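## Task

Every shelf spot has a lot number printed on the shelf edge directly beneath it, and several spots may carry the same number. Get one cardboard box from lot 418 and one from lot 414 onto the desk so that no part of either overhangs the desk's edge. All other cardboard boxes stay on the shelves they started on. If no box of a lot exists in the storeroom, that lot is skipped. The desk must stay roughly where it is. The robot must not topple or finish leaning, or the task fails.

## Robot and tools

ROBOT. A simulated Hello Robot Stretch 3 with one arm. It has a two-wheeled base, a lift that slides up a mast, and a telescoping arm that reaches out to the robot's RIGHT, ending in a wrist and a two-finger gripper. The base cannot drive sideways, so to move the gripper forward or back you drive the base. The base is 0.33 m long and 0.34 m wide with a rounded back, and it pivots about the point midway between the drive wheels, 0.05 m behind the front edge. With the arm pulled in and the wrist folded, a turn sweeps a radius of 0.28 m. An unfolded, level wrist reaches beyond that.

FRAMES. The base frame has its origin on the floor between the drive wheels, with x forward, y left and z up, in metres. hand_pose is reported in this frame, at the point where the closed fingertips meet. The odometry frame is the base frame as it was at the start of the scene. base_odometry counts wheel turns, so wheel slip shows up as travel. Heading is in rad, left positive.

move. One action per call, with one set of arguments for the single arm.
- base: exactly one key. {"translate_m": d} is an offset in metres from where the base last reported itself, forward positive, -3 to 3. {"rotate_rad": d} is an in-place turn offset in radians, left positive, -6.4 to 6.4.
- joints: absolute targets, one number per named joint. lift_m 0 to 1.1 m. arm_m 0 to 0.52 m of extension. wrist_yaw_rad -1.345 to 4.42 (0 along the arm, positive toward the front). wrist_pitch_rad -1.57 to 0.451 (0 level, negative tips the fingers down). wrist_roll_rad -2.911 to 2.918. gripper_m -0.089 to 0.179 (larger is wider; the fingertip gap is 0.007 m less near closed and 0.025 m less when wide). head_pan_rad -3.953 to 1.73 (0 forward, positive left, -1.57 along the arm). head_tilt_rad -1.53 to 0.419 (negative looks down).
- pace: "default" or "max". speeds: a top speed per motion key, capped at its max. Default/max: translate_m 0.12/0.30 m/s, rotate_rad 0.76/1.90 rad/s, lift_m 0.11/0.15 m/s, arm_m 0.14/0.40 m/s. The base is slowed to 0.10 m/s and 0.63 rad/s unless lift_m < 0.30, arm_m < 0.03 and wrist_yaw_rad > 2.54.
- contact_limits: a motor_effort percentage (1 to 100) that ends a motion, given only next to that motion's command. arm_m takes one number. lift_m takes {"down": v, "up": v}, in percent force above free motion; below about 12 it may halt in free air. translate_m and rotate_rad get a contact stop only when you set one here; each wheel then stops by itself, which can twist the robot.
- servos: "reboot" alone, to re-enable servos that switched off after a fault.
- cameras: list of head_camera, nav_camera, wrist_camera or all. blocking: true (default) waits until all motion rests; false returns in about 0.5 s while motion continues. A new move only replaces targets it names. A move with no action just reports the state and images, including the scene number.

wait: seconds 0 to 10, optional cameras; returns early once running moves have settled. stop: brakes all running motions (status "stopped"); a braked joint may keep pressing. zoom_image: camera plus region [x0, y0, x1, y1] in pixels of that camera's latest image, at most 504 by 504. finished_scene: scene is the current scene's number; call nothing after it in the same reply.

RESULTS. The line move reads "done" or the worst status. base_status and joint_status per motion: moving, done, off_target (resting short, maybe still pushing), stopped, contact_stop (that joint goes slack), time_out (a move ends after 14 s), torque_fault (wrist or head servo gave out; needs reboot). A stop you did not order, or a refused call, cancels your later move, wait and finished_scene calls in that reply. on_its_own lists uncommanded behaviour; "held at" is a target, not a reading. motor_effort is percent, positive toward higher values, peak in brackets. lidar_m: 12 distances in 30-degree sectors from straight ahead, counter-clockwise (4th left, 7th behind, 10th right), seen only at 0.17 m height; "-" means nothing or too close. wrist_depth_mm and head_depth_mm: 7 by 7 grids of median depth in mm. base_tilt in degrees, forward and right positive. turned_by_imu beats turned_by_wheels when they differ by over 0.15 rad. head_camera images arrive rotated (turn a quarter clockwise to view upright); nav_camera the other way.

GRIPPING. Close to a value below the box width to grip; open at least 0.05 above its width to release. Readings do not prove a hold.

AVOID. Before folding the wrist over the base (wrist_yaw_rad 3.0) or unfolding it, put lift_m between 0.32 and 0.95, wrist_pitch_rad at -0.4 and roll near 0; folded, the lift may go down to 0.25. With yaw below -0.4 keep pitch at -0.5 or lower. Pushing on something rigid with the gripper higher than about 0.45 m, or driving while the gripper pushes or hooks something fixed, can tip the robot; if base_tilt shows a lean, back the gripper off. Use low lift down limits near surfaces. Do not drop boxes, knock them off shelves, slam into the desk or shelves, or shove the desk.

Each tool is called after "Request:" as name(argument=value, ...), one argument or row to a line, values as JSON.

## Session

Request:
move(
  joints={"head_pan_rad":-1.57,"head_tilt_rad":-0.2},
  cameras=["all"],
)

Request:
move(
  joints={"head_pan_rad":1.5,"head_tilt_rad":-0.2},
  cameras=["nav_camera"],
)

Request:
move(
  joints={"head_pan_rad":0,"head_tilt_rad":-0.2},
  cameras=["nav_camera"],
)

Request:
move(
  joints={"head_pan_rad":-3.1,"head_tilt_rad":-0.2},
  cameras=["nav_camera"],
)

Scene clock: 1.23 s.
move: done
base_odometry: x=+0.000 y=+0.000 heading=+0.000
turned_by_wheels: +0.000
turned_by_imu: +0.000
base_tilt: forward=-0.3 right=-1.2
lidar_m: 0.73 0.72 0.85 1.53 2.66 1.26 1.01 1.12 1.81 1.62 1.39 0.83
head_depth_mm: 2146 1836 1893 2296 2393 2277 1747 / 2074 2035 2125 2058 2063 2065 1741 / 2022 2027 2135 2180 2203 2229 1725 / 1946 1988 2054 2106 2141 2191 1728 / 1882 1732 1777 1800 1877 1896 1719 / 1817 1815 1888 1905 1941 1979 1675 / 1754 1814 1862 1903 1962 1959 1632
base_status: not commanded
joint_positions: lift_m=+0.374 arm_m=+0.001 wrist_yaw_rad=+3.009 wrist_pitch_rad=-0.462 wrist_roll_rad=+0.000 gripper_m=+0.037 head_pan_rad=-1.607 head_tilt_rad=-0.199
joint_status: all done
measured_speeds: all 0
motor_effort: left_wheel=-0.6(0.7) right_wheel=+0.3(1.1) lift_m=+23.5(23.8) arm_m=-3.6(3.8) wrist_yaw_rad=-1.0(1.1) wrist_pitch_rad=+1.9(2.1) wrist_roll_rad=-0.2(0.3) gripper_m=+0.0(0.8) head_pan_rad=+3.0(5.3) head_tilt_rad=-3.4(8.6)
hand_pose: x=+0.0076 y=+0.0712 z=+0.3774 quat_wxyz=(+0.207, +0.697, +0.116, +0.676) (m; base frame)
wrist_depth_mm: - 138 - - - 855 - / - 151 - - - 969 - / - 167 925 - - 947 - / 832 769 203 807 804 800 762 / 698 675 211 656 652 661 661 / 600 601 126 573 129 577 580 / 523 544 289 354 502 513 511
pictures: head_camera (sideways), nav_camera (sideways), wrist_camera
camera_calibration:
head_camera: T_world_to_cam=[[-0.0409988, 0.14785, -0.98816, 1.30199], [0.995152, -0.0824399, -0.0536237, 0.0633392], [-0.0893921, -0.985568, -0.143753, 0.143254], [0, 0, 0, 1]] pos_world=[0.00315363, -0.0460913, 1.31056]
nav_camera: T_world_to_cam=[[0.0108568, -0.17263, 0.984927, -1.23915], [-0.999617, 0.0232141, 0.0150875, 0.0365793], [-0.0254687, -0.984713, -0.172312, 0.177678], [0, 0, 0, 1]] pos_world=[0.0545437, -0.0398016, 1.25053]
wrist_camera: T_world_to_cam=[[0.994963, -0.0965217, -0.0270514, 0.016197], [-0.0806635, -0.610724, -0.787724, 0.37395], [0.0595115, 0.785938, -0.615434, 0.342021], [0, 0, 0, 1]] pos_world=[-0.00630544, -0.0388635, 0.505499]

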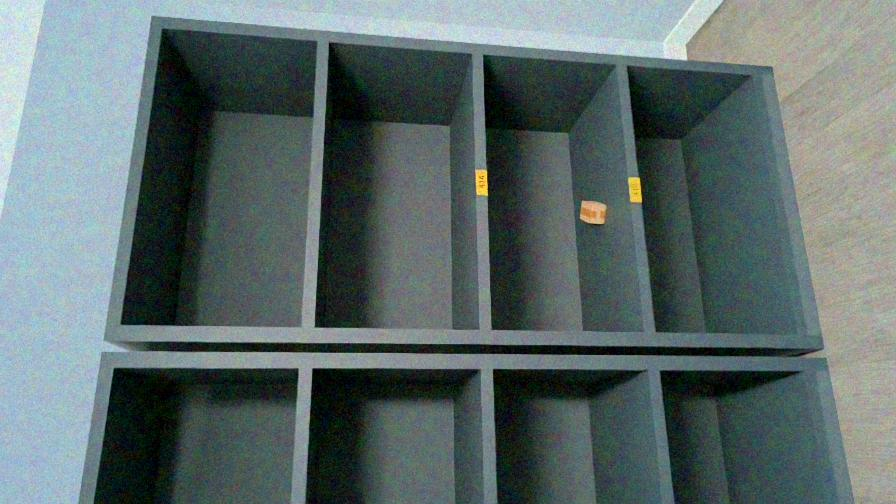

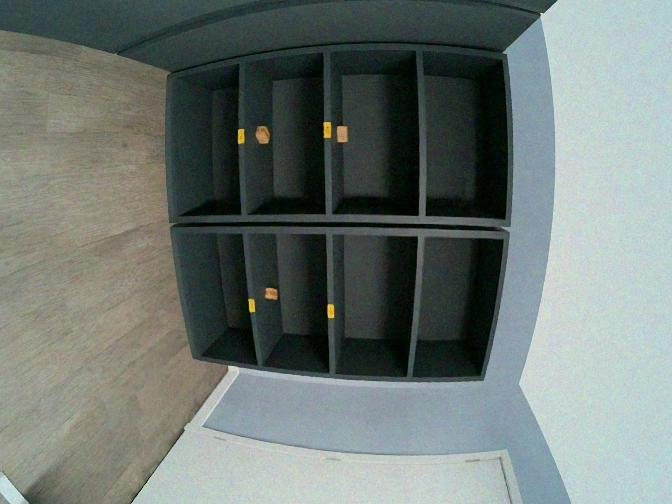

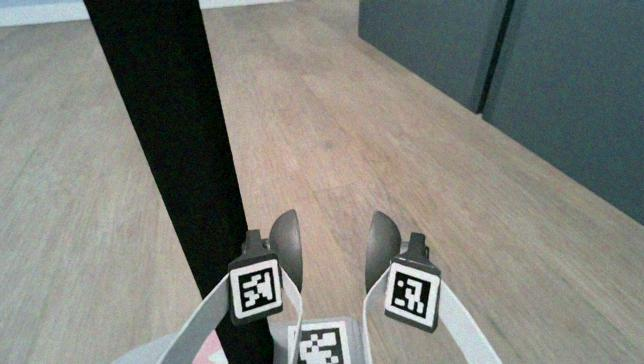

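Scene clock: 4.10 s.
move: done
base_odometry: x=+0.000 y=+0.000 heading=+0.000
turned_by_wheels: +0.000
turned_by_imu: +0.000
base_tilt: forward=-0.2 right=-1.4
lidar_m: 0.73 0.73 0.85 1.53 2.67 1.26 1.01 1.12 1.81 1.62 1.39 0.83
head_depth_mm: 1076 1078 1090 1091 1105 1104 1114 / 1998 1298 1299 1317 1322 1336 1341 / 2507 1627 1640 1647 1667 1682 1611 / - 2586 2637 2759 2824 2334 1709 / - 2499 2580 2632 2737 2325 1707 / - 2404 2490 2558 2631 2310 1700 / - 2328 2414 2488 2540 2287 1695
base_status: not commanded
joint_positions: lift_m=+0.374 arm_m=+0.001 wrist_yaw_rad=+3.009 wrist_pitch_rad=-0.462 wrist_roll_rad=+0.000 gripper_m=+0.037 head_pan_rad=+1.508 head_tilt_rad=-0.200
joint_status: all done
measured_speeds: translate_m=+0.000 rotate_rad=+0.000 lift_m=+0.000 arm_m=+0.000 wrist_yaw_rad=+0.000 wrist_pitch_rad=+0.000 wrist_roll_rad=+0.000 head_pan_rad=-0.024 head_tilt_rad=+0.000
motor_effort: left_wheel=-0.1(1.0) right_wheel=+1.1(1.2) lift_m=+23.0(24.1) arm_m=-6.9(7.2) wrist_yaw_rad=+0.0(2.1) wrist_pitch_rad=+2.0(2.0) wrist_roll_rad=+0.0(0.3) gripper_m=+0.6(0.9) head_pan_rad=-3.0(5.4) head_tilt_rad=-2.7(6.5)
hand_pose: x=+0.0076 y=+0.0712 z=+0.3774 quat_wxyz=(+0.207, +0.697, +0.116, +0.676) (m; base frame)
wrist_depth_mm: - 139 - - - 862 - / - 150 - - - 955 - / - 167 911 - - 932 - / 832 759 203 805 798 808 769 / 693 678 212 659 655 675 670 / 599 596 126 574 128 584 575 / 526 541 289 350 500 512 512
pictures: nav_camera (sideways)
camera_calibration:
nav_camera: T_world_to_cam=[[-0.00624984, 0.173458, 0.984821, -1.23883], [0.998656, -0.0495948, 0.0150729, 0.0244234], [0.0514565, 0.983592, -0.172915, 0.177982], [0, 0, 0, 1]] pos_world=[-0.0412914, 0.0410338, 1.25043]

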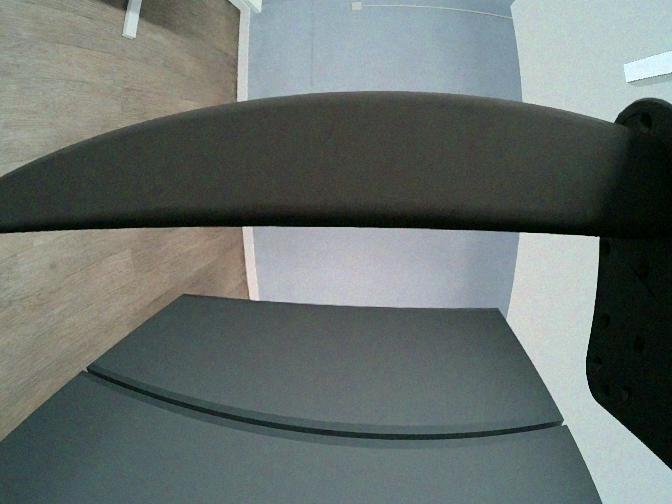

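Scene clock: 5.33 s.
move: done
base_odometry: x=+0.000 y=+0.000 heading=+0.000
turned_by_wheels: +0.000
turned_by_imu: +0.000
base_tilt: forward=-0.4 right=-1.1
lidar_m: 0.72 0.72 0.85 1.53 2.66 1.26 1.01 1.11 1.81 1.62 1.39 0.83
head_depth_mm: 724 746 773 798 830 862 896 / 696 722 745 769 799 831 860 / 673 695 717 740 767 795 822 / 660 678 696 723 750 770 801 / 633 651 671 691 713 739 764 / 613 632 648 669 690 714 735 / 597 611 629 649 666 690 710
base_status: not commanded
joint_positions: lift_m=+0.374 arm_m=+0.001 wrist_yaw_rad=+3.009 wrist_pitch_rad=-0.462 wrist_roll_rad=+0.000 gripper_m=+0.037 head_pan_rad=-0.035 head_tilt_rad=-0.200
joint_status: all done
measured_speeds: translate_m=+0.000 rotate_rad=+0.000 lift_m=+0.000 arm_m=+0.000 wrist_yaw_rad=+0.000 wrist_pitch_rad=+0.000 wrist_roll_rad=+0.000 head_pan_rad=+0.024 head_tilt_rad=+0.000
motor_effort: left_wheel=-0.4(0.7) right_wheel=+0.2(1.1) lift_m=+23.2(23.9) arm_m=-7.8(8.4) wrist_yaw_rad=-0.3(1.6) wrist_pitch_rad=+2.0(2.1) wrist_roll_rad=-0.2(0.3) gripper_m=+0.4(1.1) head_pan_rad=+3.3(4.6) head_tilt_rad=-2.0(5.3)
hand_pose: x=+0.0076 y=+0.0712 z=+0.3774 quat_wxyz=(+0.207, +0.697, +0.116, +0.676) (m; base frame)
wrist_depth_mm: - 139 - - - 855 - / - 151 - - - 979 - / - 166 932 - - 931 - / 831 769 203 818 804 798 769 / 704 674 211 665 659 679 665 / 596 594 126 575 129 581 579 / 527 537 288 353 500 512 511
pictures: nav_camera (sideways)
camera_calibration:
nav_camera: T_world_to_cam=[[0.173322, 0.0109683, 0.984804, -1.2399], [-0.0223971, -0.999635, 0.0150753, 0.0307059], [0.98461, -0.0246696, -0.173013, 0.172441], [0, 0, 0, 1]] pos_world=[0.0458025, 0.0485484, 1.25043]

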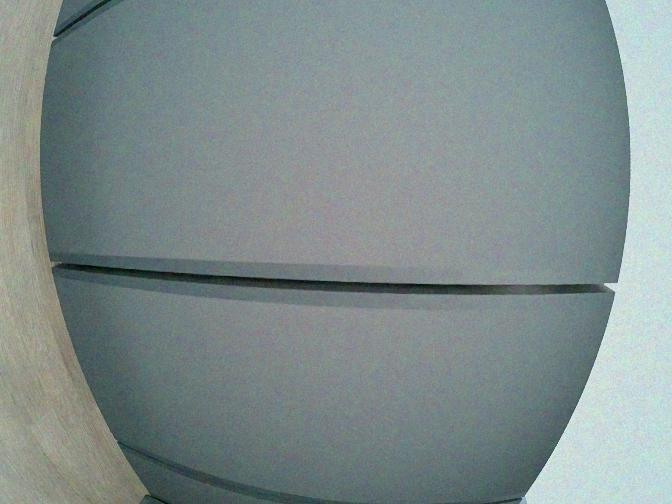

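Scene clock: 8.27 s.
move: done
base_odometry: x=+0.000 y=+0.000 heading=+0.000
turned_by_wheels: +0.000
turned_by_imu: +0.000
base_tilt: forward=-0.3 right=-1.4
lidar_m: 0.72 0.73 0.85 1.53 2.67 1.26 1.01 1.11 1.81 1.62 1.39 0.83
head_depth_mm: 1537 1605 1657 1706 1735 1090 1634 / 1509 1555 1613 1657 1678 1084 1400 / 1469 1512 1563 1610 1640 1071 1553 / 1440 1475 1522 1568 1597 1066 1314 / 1401 1444 1487 1531 1563 1056 1540 / 1381 1407 1454 1494 1520 1051 875 / 1348 1378 1417 1465 1501 1047 871
base_status: not commanded
joint_positions: lift_m=+0.374 arm_m=+0.001 wrist_yaw_rad=+3.009 wrist_pitch_rad=-0.462 wrist_roll_rad=+0.000 gripper_m=+0.037 head_pan_rad=-3.108 head_tilt_rad=-0.200
joint_status: all done
measured_speeds: translate_m=+0.000 rotate_rad=+0.000 lift_m=+0.000 arm_m=+0.000 wrist_yaw_rad=+0.000 wrist_pitch_rad=+0.000 wrist_roll_rad=+0.000 head_pan_rad=+0.024 head_tilt_rad=+0.000
motor_effort: left_wheel=+0.3(0.8) right_wheel=+0.3(1.1) lift_m=+23.6(24.3) arm_m=-11.8(11.9) wrist_yaw_rad=-1.0(1.4) wrist_pitch_rad=+2.0(2.0) wrist_roll_rad=+0.0(0.3) gripper_m=+0.5(1.1) head_pan_rad=+3.2(5.4) head_tilt_rad=-2.3(6.7)
hand_pose: x=+0.0076 y=+0.0712 z=+0.3774 quat_wxyz=(+0.207, +0.697, +0.116, +0.676) (m; base frame)
wrist_depth_mm: - 138 - - - 863 - / - 151 - - - 976 - / - 168 938 - - 932 - / 823 765 204 815 812 798 766 / 695 673 211 657 657 671 673 / 609 602 126 572 129 584 583 / 528 538 287 356 501 512 505
pictures: nav_camera (sideways)
camera_calibration:
nav_camera: T_world_to_cam=[[-0.172159, -0.0228473, 0.984804, -1.23781], [-0.0463496, 0.998812, 0.0150696, 0.0308462], [-0.983978, -0.0430509, -0.173014, 0.184367], [0, 0, 0, 1]] pos_world=[-0.0302573, -0.0511529, 1.25043]

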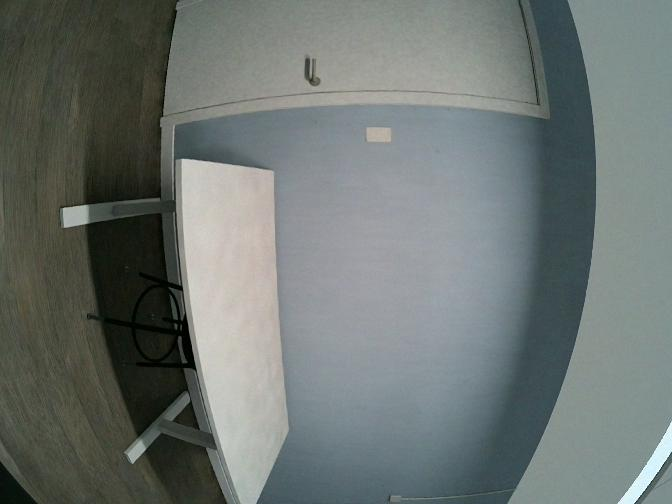

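Request:
move(
  joints={"head_pan_rad":-1.57,"head_tilt_rad":-0.3},
  cameras=["head_camera","nav_camera"],
)

Request:
zoom_image(
  camera="nav_camera",
  region=[230, 100, 370, 205],
)

Request:
zoom_image(
  camera="nav_camera",
  region=[230, 260, 370, 365],
)

Scene clock: 23.63 s.
move: done
base_odometry: x=+0.000 y=+0.000 heading=+0.000
turned_by_wheels: +0.000
turned_by_imu: +0.000
base_tilt: forward=-0.2 right=-1.2
lidar_m: 0.72 0.73 0.85 1.53 2.65 1.25 1.01 1.11 1.81 1.63 1.39 0.82
head_depth_mm: 1859 1856 1887 1962 2071 1996 1560 / 1830 2022 2117 2246 2156 2001 1550 / 1847 1949 2075 2202 2299 1937 1544 / 1719 1913 2024 2130 2125 1894 1536 / 1419 1486 1564 1645 1814 1840 1520 / 1630 1809 1927 2018 2064 1869 1511 / 1643 1774 1861 1973 1912 1847 1519
base_status: not commanded
joint_positions: lift_m=+0.374 arm_m=+0.001 wrist_yaw_rad=+3.009 wrist_pitch_rad=-0.462 wrist_roll_rad=+0.000 gripper_m=+0.037 head_pan_rad=-1.562 head_tilt_rad=-0.302
joint_status: all done
measured_speeds: translate_m=+0.000 rotate_rad=+0.000 lift_m=+0.000 arm_m=+0.000 wrist_yaw_rad=+0.000 wrist_pitch_rad=+0.000 wrist_roll_rad=+0.000 head_pan_rad=-0.024 head_tilt_rad=+0.000
motor_effort: left_wheel=-0.4(0.8) right_wheel=-0.1(1.2) lift_m=+24.3(24.8) arm_m=-12.8(13.7) wrist_yaw_rad=-0.3(1.5) wrist_pitch_rad=+2.0(2.0) wrist_roll_rad=-0.1(0.4) gripper_m=+0.6(1.0) head_pan_rad=-2.7(5.6) head_tilt_rad=-0.1(5.9)
hand_pose: x=+0.0076 y=+0.0712 z=+0.3774 quat_wxyz=(+0.207, +0.697, +0.116, +0.676) (m; base frame)
wrist_depth_mm: - 138 - - - 860 - / - 150 - - - 983 - / - 168 915 - - 946 - / 837 767 204 808 817 791 755 / 698 675 212 663 656 670 675 / 595 597 126 575 129 573 569 / 530 535 288 355 503 513 511
pictures: head_camera (sideways), nav_camera (sideways)
camera_calibration:
head_camera: T_world_to_cam=[[-0.0485156, 0.246683, -0.967881, 1.27552], [0.997804, -0.031771, -0.058113, 0.0692379], [-0.045086, -0.968575, -0.2446, 0.274159], [0, 0, 0, 1]] pos_world=[0.00515773, -0.0469071, 1.30564]
nav_camera: T_world_to_cam=[[0.0195018, -0.272319, 0.962009, -1.20922], [-0.999633, -0.0233854, 0.0136447, 0.0385231], [0.0187812, -0.961923, -0.272675, 0.307995], [0, 0, 0, 1]] pos_world=[0.0563063, -0.0321244, 1.24674]

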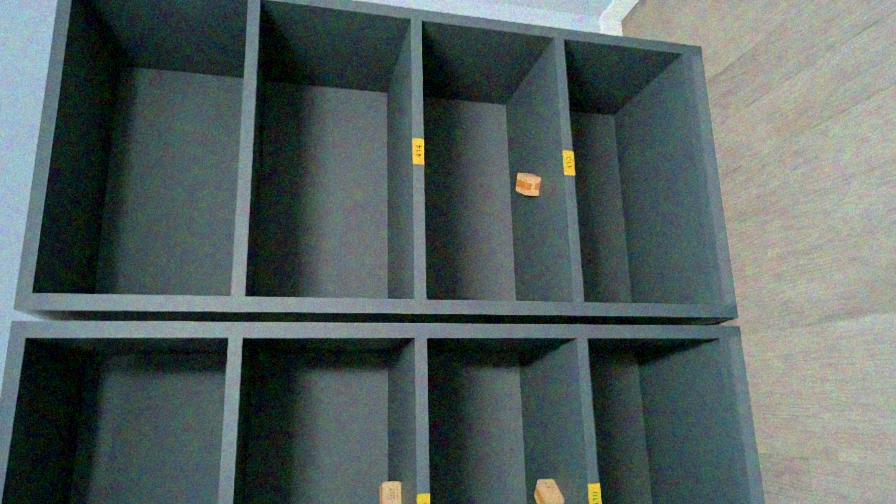

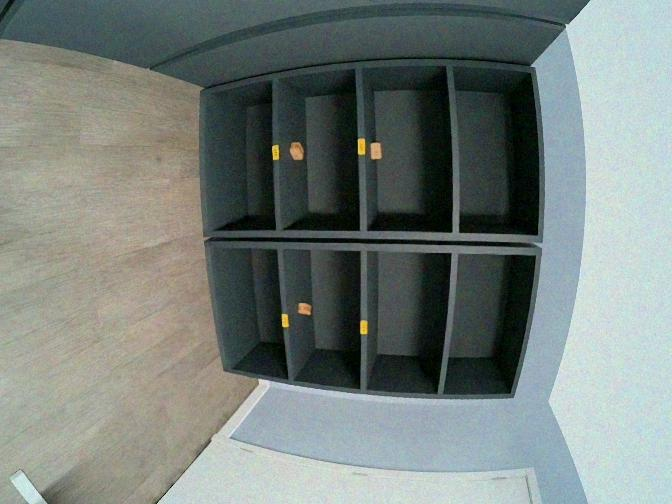

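Scaled by 3.600 from the camera's 672x504 image, which has a finer 792x594 frame.

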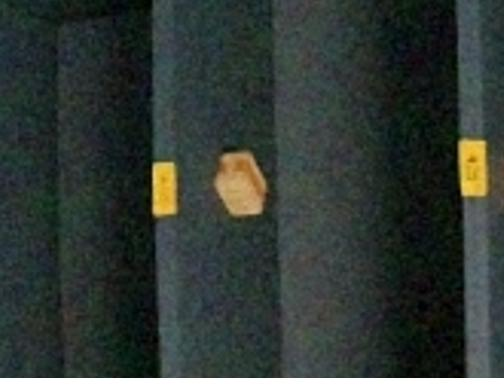

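Scaled by 3.600 from the camera's 672x504 image, which has a finer 792x594 frame.

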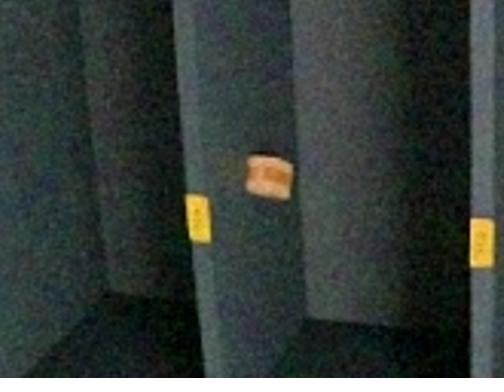

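Request:
zoom_image(
  camera="head_camera",
  region=[380, 110, 620, 220],
)

Request:
move(
  joints={"head_pan_rad":-1.2,"head_tilt_rad":-0.3},
  cameras=["head_camera","nav_camera"],
)

Request:
zoom_image(
  camera="head_camera",
  region=[380, 170, 660, 350],
)

Scaled by 2.100 from the camera's 896x504 image, which has a finer 1280x720 frame.

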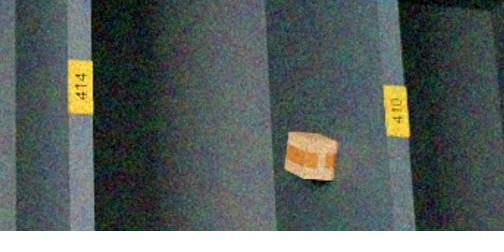

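Scene clock: 33.23 s.
move: done
base_odometry: x=+0.000 y=+0.000 heading=+0.000
turned_by_wheels: +0.000
turned_by_imu: +0.000
base_tilt: forward=-0.3 right=-1.2
lidar_m: 0.73 0.73 0.85 1.53 2.66 1.26 1.01 1.11 1.81 1.62 1.39 0.83
head_depth_mm: 1421 1540 1884 1971 2045 1921 1556 / 1553 1807 1746 1616 1703 1787 1559 / 1696 1847 1956 2036 1996 1908 1549 / 1707 1877 1981 2093 2132 1895 1537 / 1732 1918 2012 2106 2106 1873 1529 / 1609 1725 1796 1847 1833 1859 1515 / 1437 1476 1505 1555 1610 1645 1514
base_status: not commanded
joint_positions: lift_m=+0.374 arm_m=+0.001 wrist_yaw_rad=+3.009 wrist_pitch_rad=-0.462 wrist_roll_rad=+0.000 gripper_m=+0.037 head_pan_rad=-1.196 head_tilt_rad=-0.301
joint_status: all done
measured_speeds: all 0
motor_effort: left_wheel=-0.2(0.8) right_wheel=+0.0(0.7) lift_m=+25.0(25.2) arm_m=-12.7(13.3) wrist_yaw_rad=-0.1(1.3) wrist_pitch_rad=+1.9(2.0) wrist_roll_rad=-0.2(0.3) gripper_m=+0.2(0.9) head_pan_rad=+2.4(5.4) head_tilt_rad=+5.6(7.3)
hand_pose: x=+0.0076 y=+0.0712 z=+0.3774 quat_wxyz=(+0.207, +0.697, +0.116, +0.676) (m; base frame)
wrist_depth_mm: - 138 - - - 862 - / - 150 - - - 989 - / - 167 934 - - 939 - / 839 766 203 814 800 795 761 / 690 667 211 667 658 669 663 / 609 600 126 572 129 584 577 / 524 533 286 353 503 513 508
pictures: head_camera (sideways), nav_camera (sideways)
camera_calibration:
head_camera: T_world_to_cam=[[-0.133006, 0.211473, -0.968292, 1.2766], [0.943036, 0.327599, -0.05799, 0.0693795], [0.304948, -0.920847, -0.242999, 0.269946], [0, 0, 0, 1]] pos_world=[0.0220486, -0.0441156, 1.30574]
nav_camera: T_world_to_cam=[[0.115149, -0.24579, 0.962459, -1.21035], [-0.924954, -0.379833, 0.0136611, 0.038022], [0.362216, -0.891804, -0.271082, 0.303785], [0, 0, 0, 1]] pos_world=[0.0645033, -0.0121335, 1.24674]

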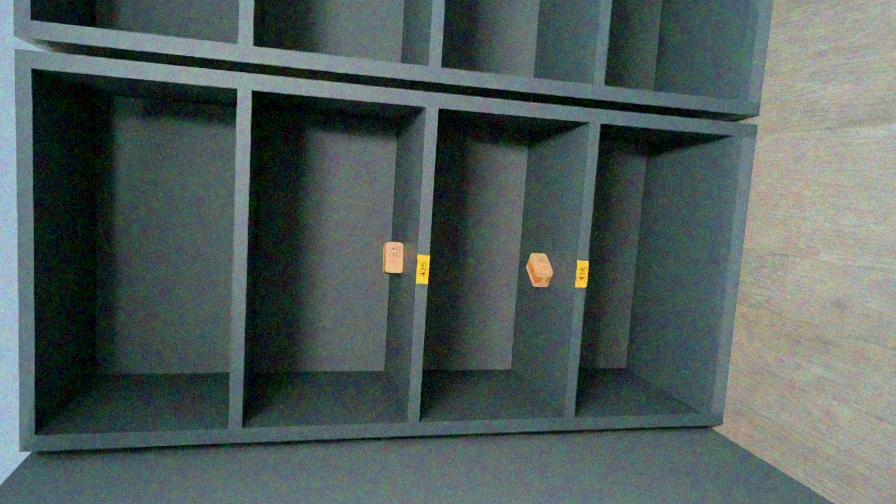

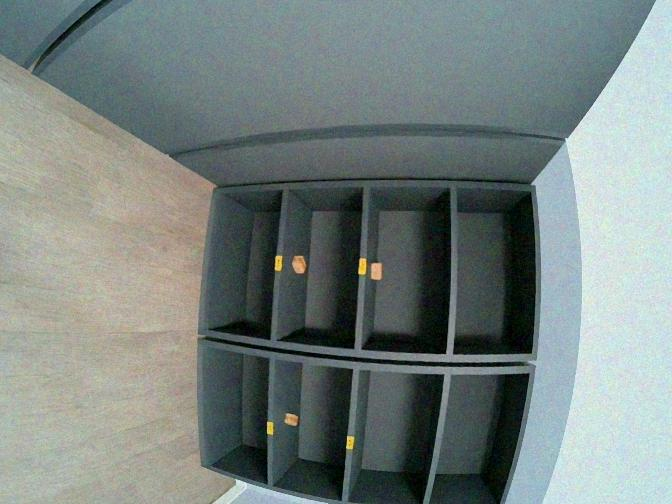

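Scaled by 1.800 from the camera's 896x504 image, which has a finer 1280x720 frame.

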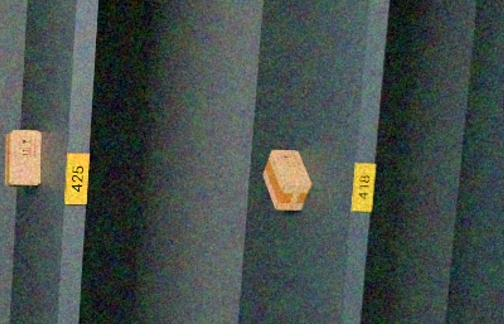

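Request:
move(
  base={"rotate_rad":-1.12},
  pace="max",
)

Request:
move(
  base={"translate_m":0.92},
  pace="max",
)

Request:
move(
  base={"rotate_rad":1.352},
  joints={"lift_m":0.6,"head_pan_rad":-1.57,"head_tilt_rad":-0.6},
  pace="max",
)

Request:
move(
  joints={"wrist_yaw_rad":0,"gripper_m":0.17},
  cameras=["all"],
)

Scene clock: 95.63 s.
move: done
base_odometry: x=+0.000 y=+0.000 heading=-1.120
turned_by_wheels: -1.120
turned_by_imu: -1.101
base_tilt: forward=-0.4 right=-1.0
lidar_m: 1.54 0.86 0.73 0.73 0.83 1.38 2.66 1.64 1.01 1.11 1.75 1.63
head_depth_mm: 1343 1385 1440 1493 1562 1627 1553 / 1424 1460 1526 1584 1654 1727 1548 / 1510 1570 1630 1697 1795 1832 1562 / 1611 1678 1767 1829 1909 1945 1535 / 1720 1811 1873 1974 2087 1989 1534 / 1896 1987 2083 2205 2316 1987 1524 / 2046 2137 2269 2388 2491 1970 1514
base_status: done
joint_positions: lift_m=+0.374 arm_m=+0.001 wrist_yaw_rad=+3.009 wrist_pitch_rad=-0.462 wrist_roll_rad=+0.000 gripper_m=+0.037 head_pan_rad=-1.200 head_tilt_rad=-0.300
joint_status: not commanded
measured_speeds: all 0
motor_effort: left_wheel=+7.3(12.2) right_wheel=-8.9(13.1) lift_m=+25.4(25.6) arm_m=-11.7(13.3) wrist_yaw_rad=+0.1(1.7) wrist_pitch_rad=+1.9(2.0) wrist_roll_rad=-0.2(0.3) gripper_m=+0.3(1.0) head_pan_rad=-3.1(3.7) head_tilt_rad=+5.4(6.0)
hand_pose: x=+0.0076 y=+0.0712 z=+0.3774 quat_wxyz=(+0.207, +0.697, +0.116, +0.676) (m; base frame)
wrist_depth_mm: - 138 - - - - - / - 150 161 - - - - / - 166 176 - - - - / 835 774 204 821 811 787 782 / 714 678 212 658 658 673 670 / 603 604 126 571 129 583 572 / 529 539 290 354 498 512 505
pictures: none

Scene clock: 105.80 s.
move: done
base_odometry: x=+0.401 y=-0.828 heading=-1.120
turned_by_wheels: +0.000
turned_by_imu: +0.000
base_tilt: forward=-0.4 right=-1.3
lidar_m: 0.96 0.61 0.52 0.52 0.59 0.99 3.52 1.57 1.63 1.75 0.86 0.82
head_depth_mm: 1542 1586 1623 1683 1751 1827 1563 / 1627 1702 1771 1820 1898 1933 1554 / 1338 1759 1822 1922 2019 2024 1551 / 1372 1423 1486 1539 1603 1692 1552 / 1460 1507 1612 1453 1705 1658 1452 / 1391 1391 1512 1261 1602 1236 1445 / 1249 1224 1349 1233 1424 1177 1301
base_status: done
joint_positions: lift_m=+0.374 arm_m=+0.001 wrist_yaw_rad=+3.009 wrist_pitch_rad=-0.462 wrist_roll_rad=+0.000 gripper_m=+0.037 head_pan_rad=-1.200 head_tilt_rad=-0.300
joint_status: not commanded
measured_speeds: all 0
motor_effort: left_wheel=+2.7(12.6) right_wheel=+6.4(10.7) lift_m=+25.5(26.5) arm_m=-7.6(13.1) wrist_yaw_rad=-0.3(2.1) wrist_pitch_rad=+1.9(2.1) wrist_roll_rad=+0.1(0.4) gripper_m=+0.6(1.1) head_pan_rad=-2.2(3.5) head_tilt_rad=+3.2(5.5)
hand_pose: x=+0.0076 y=+0.0712 z=+0.3774 quat_wxyz=(+0.207, +0.697, +0.116, +0.676) (m; base frame)
wrist_depth_mm: - 138 - - - - 472 / - 150 161 - - - 524 / 746 167 175 - - 600 - / 802 191 193 - - 652 - / 687 677 211 667 652 665 646 / 597 599 126 565 128 577 577 / 528 539 288 355 505 513 508
pictures: none

Scene clock: 108.90 s.
move: done
base_odometry: x=+0.401 y=-0.828 heading=+0.232
turned_by_wheels: +1.352
turned_by_imu: +1.329
base_tilt: forward=-0.3 right=-1.1
lidar_m: 0.52 0.54 0.73 2.00 2.02 1.57 1.75 1.51 0.82 1.17 0.74 0.54
head_depth_mm: 957 1037 921 1014 1001 1098 1215 / 963 1060 907 1291 1099 1290 1219 / 965 1060 893 1308 1091 1384 1218 / 964 1057 876 1307 1084 1387 1211 / 962 1060 865 1303 1075 1382 1220 / 967 1061 851 1302 1069 1369 1211 / 964 1056 838 1276 1063 1324 1206
base_status: done
joint_positions: lift_m=+0.600 arm_m=+0.001 wrist_yaw_rad=+3.009 wrist_pitch_rad=-0.463 wrist_roll_rad=+0.000 gripper_m=+0.037 head_pan_rad=-1.571 head_tilt_rad=-0.602
joint_status: all done
measured_speeds: all 0
motor_effort: left_wheel=-7.7(12.4) right_wheel=+8.3(12.1) lift_m=+30.2(34.9) arm_m=-12.3(12.9) wrist_yaw_rad=-0.1(2.0) wrist_pitch_rad=+2.1(2.2) wrist_roll_rad=+0.0(0.3) gripper_m=+0.7(0.9) head_pan_rad=+3.4(4.7) head_tilt_rad=-0.9(5.5)
hand_pose: x=+0.0076 y=+0.0710 z=+0.6027 quat_wxyz=(+0.208, +0.697, +0.117, +0.676) (m; base frame)
wrist_depth_mm: - 139 - - - - - / - 151 - - - - - / - 167 - - - - - / - - 203 - - - - / - - 211 949 943 991 - / 864 865 126 830 128 818 - / 770 755 286 746 728 736 -
pictures: none

Scene clock: 111.40 s.
move: done
base_odometry: x=+0.401 y=-0.828 heading=+0.232
turned_by_wheels: +0.000
turned_by_imu: +0.000
base_tilt: forward=-0.4 right=-1.2
lidar_m: 0.52 0.54 0.73 2.01 2.03 1.57 1.75 1.51 0.82 1.18 0.74 0.54
head_depth_mm: 963 1032 920 1011 1000 1093 1214 / 968 1063 906 1291 1099 1307 1227 / 963 1063 889 1302 1090 1399 1217 / 969 1063 882 1305 1089 1379 1214 / 961 1059 866 1301 1083 1376 1204 / 966 1061 855 1296 1067 1367 1216 / 961 1060 841 1278 1066 1332 1208
base_status: not commanded
joint_positions: lift_m=+0.600 arm_m=+0.001 wrist_yaw_rad=+0.003 wrist_pitch_rad=-0.463 wrist_roll_rad=+0.000 gripper_m=+0.170 head_pan_rad=-1.570 head_tilt_rad=-0.602
joint_status: all done
measured_speeds: all 0
motor_effort: left_wheel=-7.7(8.8) right_wheel=+8.0(9.1) lift_m=+27.0(30.5) arm_m=-12.3(13.5) wrist_yaw_rad=-3.6(6.6) wrist_pitch_rad=+2.1(2.2) wrist_roll_rad=-0.2(0.3) gripper_m=+0.8(83.1) head_pan_rad=+3.4(4.1) head_tilt_rad=+3.4(3.6)
hand_pose: x=-0.0208 y=-0.3640 z=+0.6027 quat_wxyz=(+0.689, +0.164, -0.688, -0.161) (m; base frame)
wrist_depth_mm: - - - 624 - - - / - - - - - - 493 / - - - - - - 534 / - - - - - - 588 / - 143 - - - 621 - / - 126 804 - - - - / - 736 753 737 740 729 106
pictures: head_camera (sideways), nav_camera (sideways), wrist_camera
camera_calibration:
head_camera: T_world_to_cam=[[-0.046655, 0.521956, -0.851696, 1.12387], [0.997503, -0.0209056, -0.0674541, 0.0813102], [-0.0530132, -0.852716, -0.519677, 0.63218], [0, 0, 0, 1]] pos_world=[0.00484079, -0.0458394, 1.29121]
nav_camera: T_world_to_cam=[[0.0175115, -0.544465, 0.838601, -1.04815], [-0.999788, -0.0185904, 0.00880745, 0.0448591], [0.0107946, -0.838578, -0.544675, 0.661963], [0, 0, 0, 1]] pos_world=[0.0560587, -0.0147419, 1.23914]
wrist_camera: T_world_to_cam=[[-0.998883, -0.0387371, -0.0270773, -0.0119846], [-0.00259722, 0.617038, -0.786929, 0.73139], [0.047191, -0.785979, -0.616449, 0.25253], [0, 0, 0, 1]] pos_world=[-0.0219888, -0.253276, 0.7309]

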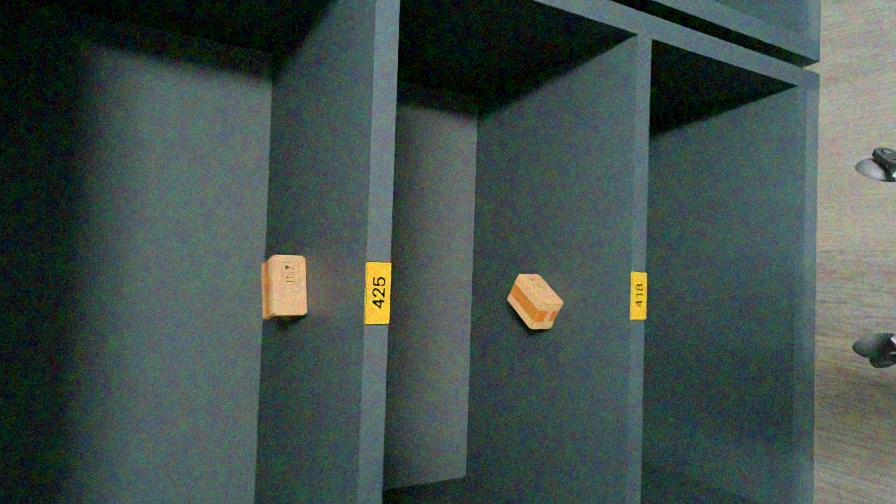

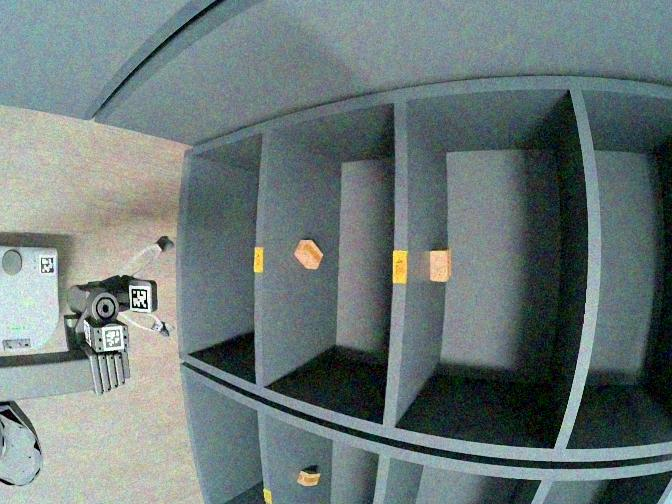

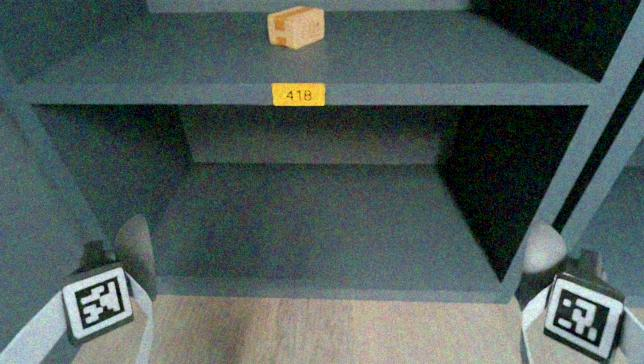

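Request:
move(
  base={"rotate_rad":-1.326},
  pace="max",
)

Request:
move(
  base={"translate_m":0.206},
)

Request:
move(
  base={"rotate_rad":1.326},
  joints={"lift_m":0.68},
  pace="max",
  cameras=["head_camera","wrist_camera"],
)

Request:
zoom_image(
  camera="head_camera",
  region=[450, 220, 690, 400],
)

Scene clock: 136.33 s.
move: done
base_odometry: x=+0.401 y=-0.828 heading=-1.094
turned_by_wheels: -1.326
turned_by_imu: -1.304
base_tilt: forward=-0.3 right=-1.2
lidar_m: 0.92 0.60 0.52 0.52 0.60 1.03 3.52 1.58 1.75 1.50 0.85 0.82
head_depth_mm: 1384 1513 1665 1839 1869 1501 1243 / 1417 1556 1704 1894 1864 1496 1238 / 1454 1589 1752 1969 1851 1485 1231 / 1495 1641 1805 2038 1849 1474 1230 / 1550 1699 1890 2134 1829 1460 1223 / 1597 1719 1899 2094 1772 1455 1220 / 1214 1304 1491 1558 1698 1434 1217
base_status: done
joint_positions: lift_m=+0.600 arm_m=+0.001 wrist_yaw_rad=+0.003 wrist_pitch_rad=-0.463 wrist_roll_rad=+0.000 gripper_m=+0.170 head_pan_rad=-1.570 head_tilt_rad=-0.600
joint_status: not commanded
measured_speeds: all 0
motor_effort: left_wheel=+7.8(12.3) right_wheel=-9.8(12.9) lift_m=+26.4(26.4) arm_m=-12.7(13.7) wrist_yaw_rad=-2.6(4.5) wrist_pitch_rad=+2.2(2.2) wrist_roll_rad=+0.0(0.3) gripper_m=+0.7(1.0) head_pan_rad=+3.0(4.1) head_tilt_rad=+3.0(4.2)
hand_pose: x=-0.0210 y=-0.3640 z=+0.6027 quat_wxyz=(+0.689, +0.163, -0.688, -0.162) (m; base frame)
wrist_depth_mm: - - - - - - - / - - - - - - - / - - - - - - - / - - - - - - - / - 940 - 965 980 - 966 / - 141 853 840 839 829 826 / 116 731 754 750 748 710 106
pictures: none

Scene clock: 139.53 s.
move: done
base_odometry: x=+0.496 y=-1.011 heading=-1.094
turned_by_wheels: +0.000
turned_by_imu: -0.001
base_tilt: forward=-0.3 right=-1.2
lidar_m: 0.82 0.54 0.47 0.47 0.54 0.92 3.69 1.73 1.80 1.47 0.68 0.85
head_depth_mm: 1426 1566 1705 1896 1886 1507 1249 / 1460 1606 1748 1967 1876 1496 1238 / 1498 1644 1814 2027 1853 1482 1234 / 1548 1699 1884 2106 1828 1474 1229 / 1538 1685 1869 2089 1779 1455 1228 / 1223 1324 1497 1497 1638 1416 1213 / 1256 1338 1077 1411 1143 1368 1190
base_status: done
joint_positions: lift_m=+0.600 arm_m=+0.001 wrist_yaw_rad=+0.003 wrist_pitch_rad=-0.463 wrist_roll_rad=+0.000 gripper_m=+0.170 head_pan_rad=-1.570 head_tilt_rad=-0.600
joint_status: not commanded
measured_speeds: all 0
motor_effort: left_wheel=+7.1(11.8) right_wheel=+3.1(8.5) lift_m=+29.5(30.1) arm_m=-12.2(13.5) wrist_yaw_rad=-2.2(4.3) wrist_pitch_rad=+2.1(2.2) wrist_roll_rad=-0.1(0.4) gripper_m=+0.2(1.1) head_pan_rad=+2.8(4.1) head_tilt_rad=+2.1(3.3)
hand_pose: x=-0.0210 y=-0.3640 z=+0.6027 quat_wxyz=(+0.689, +0.163, -0.688, -0.162) (m; base frame)
wrist_depth_mm: - - - - - - - / - - - - - - - / - - - - - - - / - - - - - - - / - 143 989 993 976 - 947 / - 124 862 842 853 821 845 / - 722 755 747 739 730 106
pictures: none

Scene clock: 142.60 s.
move: done
base_odometry: x=+0.496 y=-1.011 heading=+0.232
turned_by_wheels: +1.326
turned_by_imu: +1.305
base_tilt: forward=-0.4 right=-1.2
lidar_m: 0.47 0.48 0.66 1.80 2.29 1.73 1.80 1.40 0.68 0.98 0.66 0.48
head_depth_mm: 799 880 926 635 1075 885 1104 / 798 876 911 627 1101 879 1167 / 797 880 898 621 1093 870 1162 / 799 876 751 616 1082 870 1158 / 796 877 872 641 1076 863 1135 / 795 874 857 636 1072 859 1145 / 797 873 846 627 1067 859 1137
base_status: done
joint_positions: lift_m=+0.680 arm_m=+0.001 wrist_yaw_rad=+0.002 wrist_pitch_rad=-0.463 wrist_roll_rad=+0.000 gripper_m=+0.170 head_pan_rad=-1.570 head_tilt_rad=-0.600
joint_status: all done
measured_speeds: all 0
motor_effort: left_wheel=-9.0(13.1) right_wheel=+8.1(13.0) lift_m=+24.2(34.4) arm_m=-12.7(13.4) wrist_yaw_rad=-2.3(3.8) wrist_pitch_rad=+2.1(2.3) wrist_roll_rad=-0.2(0.3) gripper_m=+0.5(1.1) head_pan_rad=+2.1(3.1) head_tilt_rad=+0.2(2.5)
hand_pose: x=-0.0210 y=-0.3640 z=+0.6827 quat_wxyz=(+0.689, +0.163, -0.688, -0.162) (m; base frame)
wrist_depth_mm: - 690 - - - - - / - - - - - - - / - - - 509 - - 537 / - - - - - - - / - 143 - - - - - / - 124 - - - - - / - - - - - - 106
pictures: head_camera (sideways), wrist_camera
camera_calibration:
head_camera: T_world_to_cam=[[-0.046811, 0.519775, -0.85302, 1.12557], [0.997501, -0.020912, -0.067482, 0.0813529], [-0.0529138, -0.854047, -0.517497, 0.629347], [0, 0, 0, 1]] pos_world=[0.0048406, -0.0458498, 1.29131]
wrist_camera: T_world_to_cam=[[-0.998912, -0.0379581, -0.0271073, -0.00959688], [-0.00209346, 0.617058, -0.786915, 0.794349], [0.0465966, -0.786001, -0.616466, 0.301841], [0, 0, 0, 1]] pos_world=[-0.0219883, -0.253276, 0.8109]

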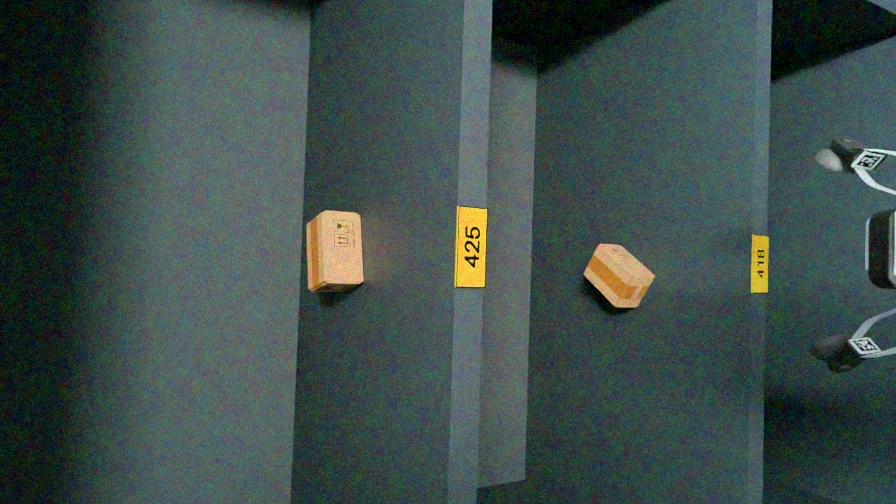

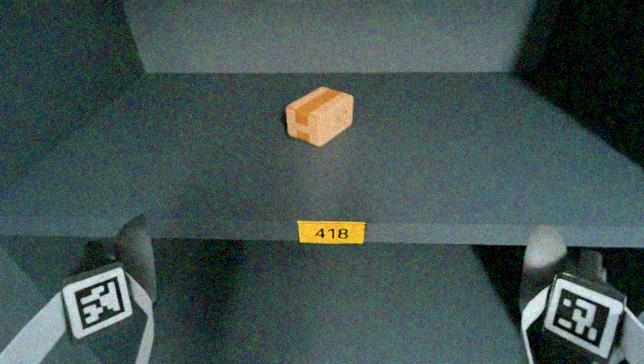

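Scaled by 2.100 from the camera's 896x504 image, which has a finer 1280x720 frame.

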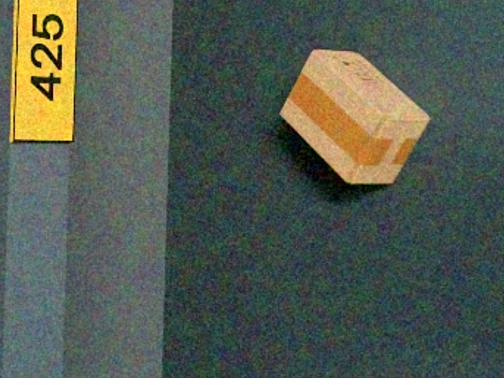

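Request:
move(
  joints={"lift_m":0.75,"wrist_pitch_rad":-0.75},
)

Request:
move(
  joints={"wrist_yaw_rad":-0.7},
  cameras=["wrist_camera"],
)

Scene clock: 169.03 s.
move: done
base_odometry: x=+0.496 y=-1.011 heading=+0.232
turned_by_wheels: +0.000
turned_by_imu: +0.000
base_tilt: forward=-0.3 right=-1.3
lidar_m: 0.47 0.48 0.66 1.80 2.29 1.73 1.80 1.40 0.69 0.98 0.66 0.49
head_depth_mm: 795 878 927 635 1072 888 1103 / 798 876 911 627 1107 881 1171 / 796 879 893 622 1098 876 1162 / 800 878 754 615 1086 869 1154 / 796 878 872 642 1081 866 1147 / 797 878 859 633 1070 861 1151 / 795 872 849 628 1062 855 1144
base_status: not commanded
joint_positions: lift_m=+0.750 arm_m=+0.001 wrist_yaw_rad=+0.002 wrist_pitch_rad=-0.758 wrist_roll_rad=+0.000 gripper_m=+0.170 head_pan_rad=-1.570 head_tilt_rad=-0.600
joint_status: all done
measured_speeds: all 0
motor_effort: left_wheel=-8.7(9.1) right_wheel=+8.6(8.9) lift_m=+30.4(33.7) arm_m=-12.5(12.8) wrist_yaw_rad=-2.1(4.0) wrist_pitch_rad=+1.0(3.1) wrist_roll_rad=+0.1(0.3) gripper_m=+0.5(1.0) head_pan_rad=+2.3(2.4) head_tilt_rad=-0.2(1.3)
hand_pose: x=-0.0212 y=-0.3151 z=+0.6951 quat_wxyz=(+0.657, +0.263, -0.656, -0.261) (m; base frame)
wrist_depth_mm: - - - 503 - - 520 / - - - - - - - / - - - - - - - / - - - - - 920 - / - 144 - - - 140 579 / - 127 827 827 829 134 - / - 777 784 780 786 757 106
pictures: none

Scene clock: 170.33 s.
move: done
base_odometry: x=+0.496 y=-1.011 heading=+0.232
turned_by_wheels: +0.000
turned_by_imu: +0.000
base_tilt: forward=-0.4 right=-1.3
lidar_m: 0.47 0.49 0.66 1.80 2.29 1.73 1.79 1.40 0.69 0.98 0.66 0.49
head_depth_mm: 799 878 926 635 1074 886 1103 / 799 882 912 628 1108 879 1159 / 796 874 898 622 1095 874 1167 / 796 878 752 615 1092 869 1152 / 799 874 870 640 1078 866 1148 / 795 873 858 634 1074 858 1141 / 796 874 847 628 1064 853 1143
base_status: not commanded
joint_positions: lift_m=+0.750 arm_m=+0.001 wrist_yaw_rad=-0.697 wrist_pitch_rad=-0.758 wrist_roll_rad=+0.000 gripper_m=+0.170 head_pan_rad=-1.570 head_tilt_rad=-0.600
joint_status: all done
measured_speeds: all 0
motor_effort: left_wheel=-8.2(8.9) right_wheel=+8.1(8.7) lift_m=+28.4(30.3) arm_m=-11.5(12.7) wrist_yaw_rad=-3.4(6.9) wrist_pitch_rad=+1.0(1.1) wrist_roll_rad=+0.0(0.3) gripper_m=+0.8(1.2) head_pan_rad=+2.1(2.3) head_tilt_rad=-0.5(1.1)
hand_pose: x=-0.1303 y=-0.2754 z=+0.6951 quat_wxyz=(+0.528, +0.022, -0.706, -0.471) (m; base frame)
wrist_depth_mm: - - - - 528 - - / 444 - - - - - - / - - - - - - - / - - - - - - - / - 143 - 902 939 928 908 / - 124 - 857 860 826 826 / - 122 777 782 774 764 106
pictures: wrist_camera
camera_calibration:
wrist_camera: T_world_to_cam=[[-0.78277, 0.621256, -0.0362153, 0.10091], [0.52529, 0.62841, -0.573734, 0.672881], [-0.333678, -0.468125, -0.818241, 0.562481], [0, 0, 0, 1]] pos_world=[-0.0867814, -0.222225, 0.849954]

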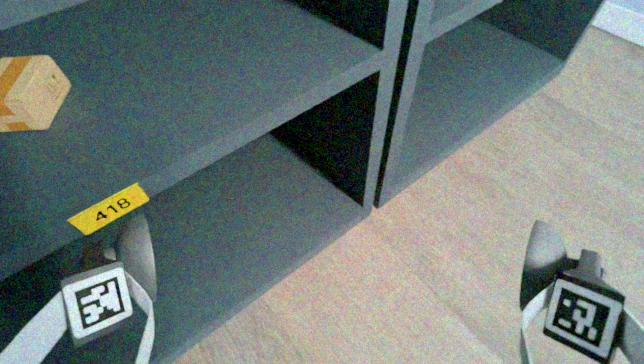

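Request:
move(
  base={"translate_m":0.133},
)

Request:
move(
  joints={"arm_m":0.4},
  contact_limits={"arm_m":45},
  pace="max",
  cameras=["head_camera","wrist_camera"],
)

Scene clock: 183.80 s.
move: done
base_odometry: x=+0.625 y=-0.980 heading=+0.232
turned_by_wheels: +0.000
turned_by_imu: -0.001
base_tilt: forward=-0.3 right=-1.3
lidar_m: 0.34 0.35 0.48 1.29 2.77 1.84 1.93 0.78 0.80 0.98 0.48 0.35
head_depth_mm: 799 877 930 636 1111 884 1178 / 797 877 913 629 1105 879 1165 / 799 876 833 623 1095 870 1166 / 798 874 884 618 1087 871 1152 / 796 878 873 641 1077 864 1150 / 796 873 859 636 1072 860 1145 / 779 794 756 628 847 812 960
base_status: done
joint_positions: lift_m=+0.750 arm_m=+0.001 wrist_yaw_rad=-0.697 wrist_pitch_rad=-0.758 wrist_roll_rad=+0.000 gripper_m=+0.170 head_pan_rad=-1.570 head_tilt_rad=-0.600
joint_status: not commanded
measured_speeds: all 0
motor_effort: left_wheel=+4.5(10.0) right_wheel=+5.1(12.0) lift_m=+24.3(24.7) arm_m=-11.4(12.1) wrist_yaw_rad=-4.5(5.1) wrist_pitch_rad=+1.0(1.1) wrist_roll_rad=+0.1(0.3) gripper_m=+0.9(1.1) head_pan_rad=+1.4(2.2) head_tilt_rad=-1.2(2.4)
hand_pose: x=-0.1304 y=-0.2754 z=+0.6951 quat_wxyz=(+0.528, +0.022, -0.706, -0.471) (m; base frame)
wrist_depth_mm: - 472 - - 577 - - / - 464 - - 697 - - / - - - - 932 - - / - - - - 979 - - / - 143 - 904 925 935 892 / - 124 - 840 845 825 828 / - - 780 789 776 767 106
pictures: none

Scene clock: 186.07 s.
move: contact_stop
base_odometry: x=+0.625 y=-0.980 heading=+0.232
turned_by_wheels: +0.000
turned_by_imu: -0.001
base_tilt: forward=-0.7 right=-1.7
lidar_m: 0.34 0.35 0.48 1.30 2.77 1.83 1.92 0.78 0.79 0.98 0.49 0.35
head_depth_mm: 811 890 943 648 1128 893 323 / 810 891 941 641 1007 388 326 / 810 890 803 604 559 880 1173 / 811 886 915 627 588 877 1158 / 809 885 905 656 1091 871 1160 / 810 888 890 652 1085 869 1159 / 791 820 777 645 868 820 975
base_status: not commanded
joint_positions: lift_m=+0.750 arm_m=+0.371 wrist_yaw_rad=-0.699 wrist_pitch_rad=-0.761 wrist_roll_rad=+0.000 gripper_m=+0.170 head_pan_rad=-1.570 head_tilt_rad=-0.600
joint_status: arm_m contact_stop (moved +0.371 of +0.399)
measured_speeds: all 0
on_its_own: arm_m is slack since a contact_stop (your +0.400 is given up)
motor_effort: left_wheel=-3.8(10.1) right_wheel=+4.6(5.9) lift_m=+18.5(40.4) arm_m=-0.2(50.4) wrist_yaw_rad=-3.0(4.1) wrist_pitch_rad=+1.5(2.7) wrist_roll_rad=+0.2(0.4) gripper_m=+0.5(1.0) head_pan_rad=+0.9(2.0) head_tilt_rad=-2.3(3.4)
contact_limits: arm_m 45 (drawing in: default 31, maximum 55; extending or still: default 40, maximum 69)
hand_pose: x=-0.1302 y=-0.6456 z=+0.6946 quat_wxyz=(+0.527, +0.022, -0.706, -0.472) (m; base frame)
wrist_depth_mm: 323 - - - 576 - - / - - - - - - - / - - - - - - - / - - - - - - - / - 143 304 - - - 882 / - 127 314 319 320 313 822 / 298 300 302 300 295 295 106
pictures: head_camera (sideways), wrist_camera
camera_calibration:
head_camera: T_world_to_cam=[[-0.0468019, 0.519964, -0.852905, 1.12543], [0.997502, -0.020901, -0.0674785, 0.0813489], [-0.052913, -0.853932, -0.517687, 0.629599], [0, 0, 0, 1]] pos_world=[0.00484063, -0.0458489, 1.29131]
wrist_camera: T_world_to_cam=[[-0.781542, 0.622807, -0.0361189, 0.332003], [0.527452, 0.628748, -0.571376, 0.90404], [-0.333147, -0.465605, -0.819893, 0.391656], [0, 0, 0, 1]] pos_world=[-0.0868839, -0.592829, 0.849654]

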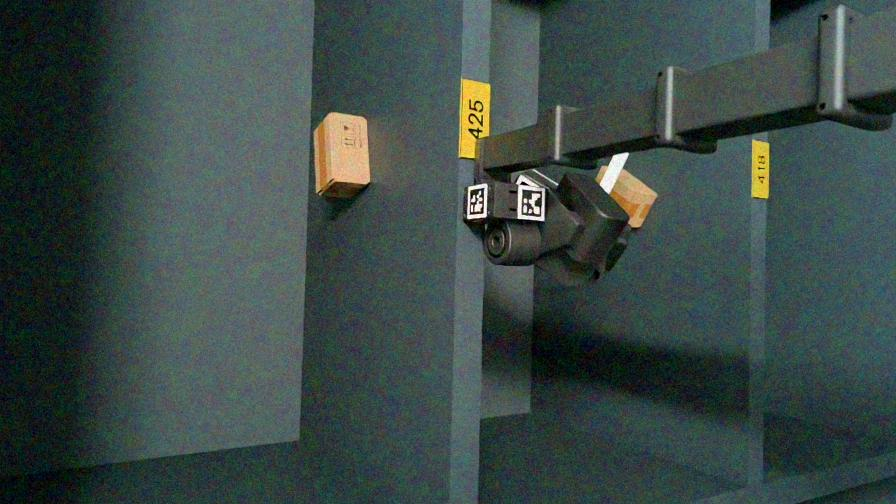

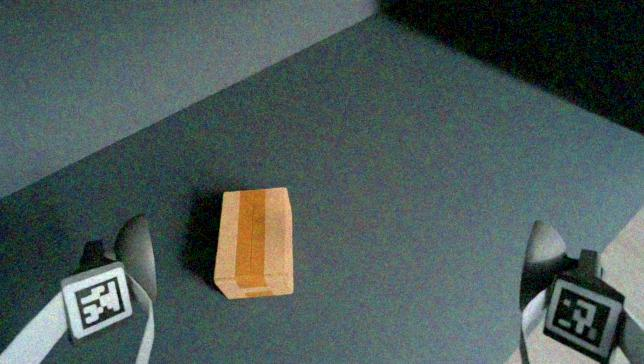

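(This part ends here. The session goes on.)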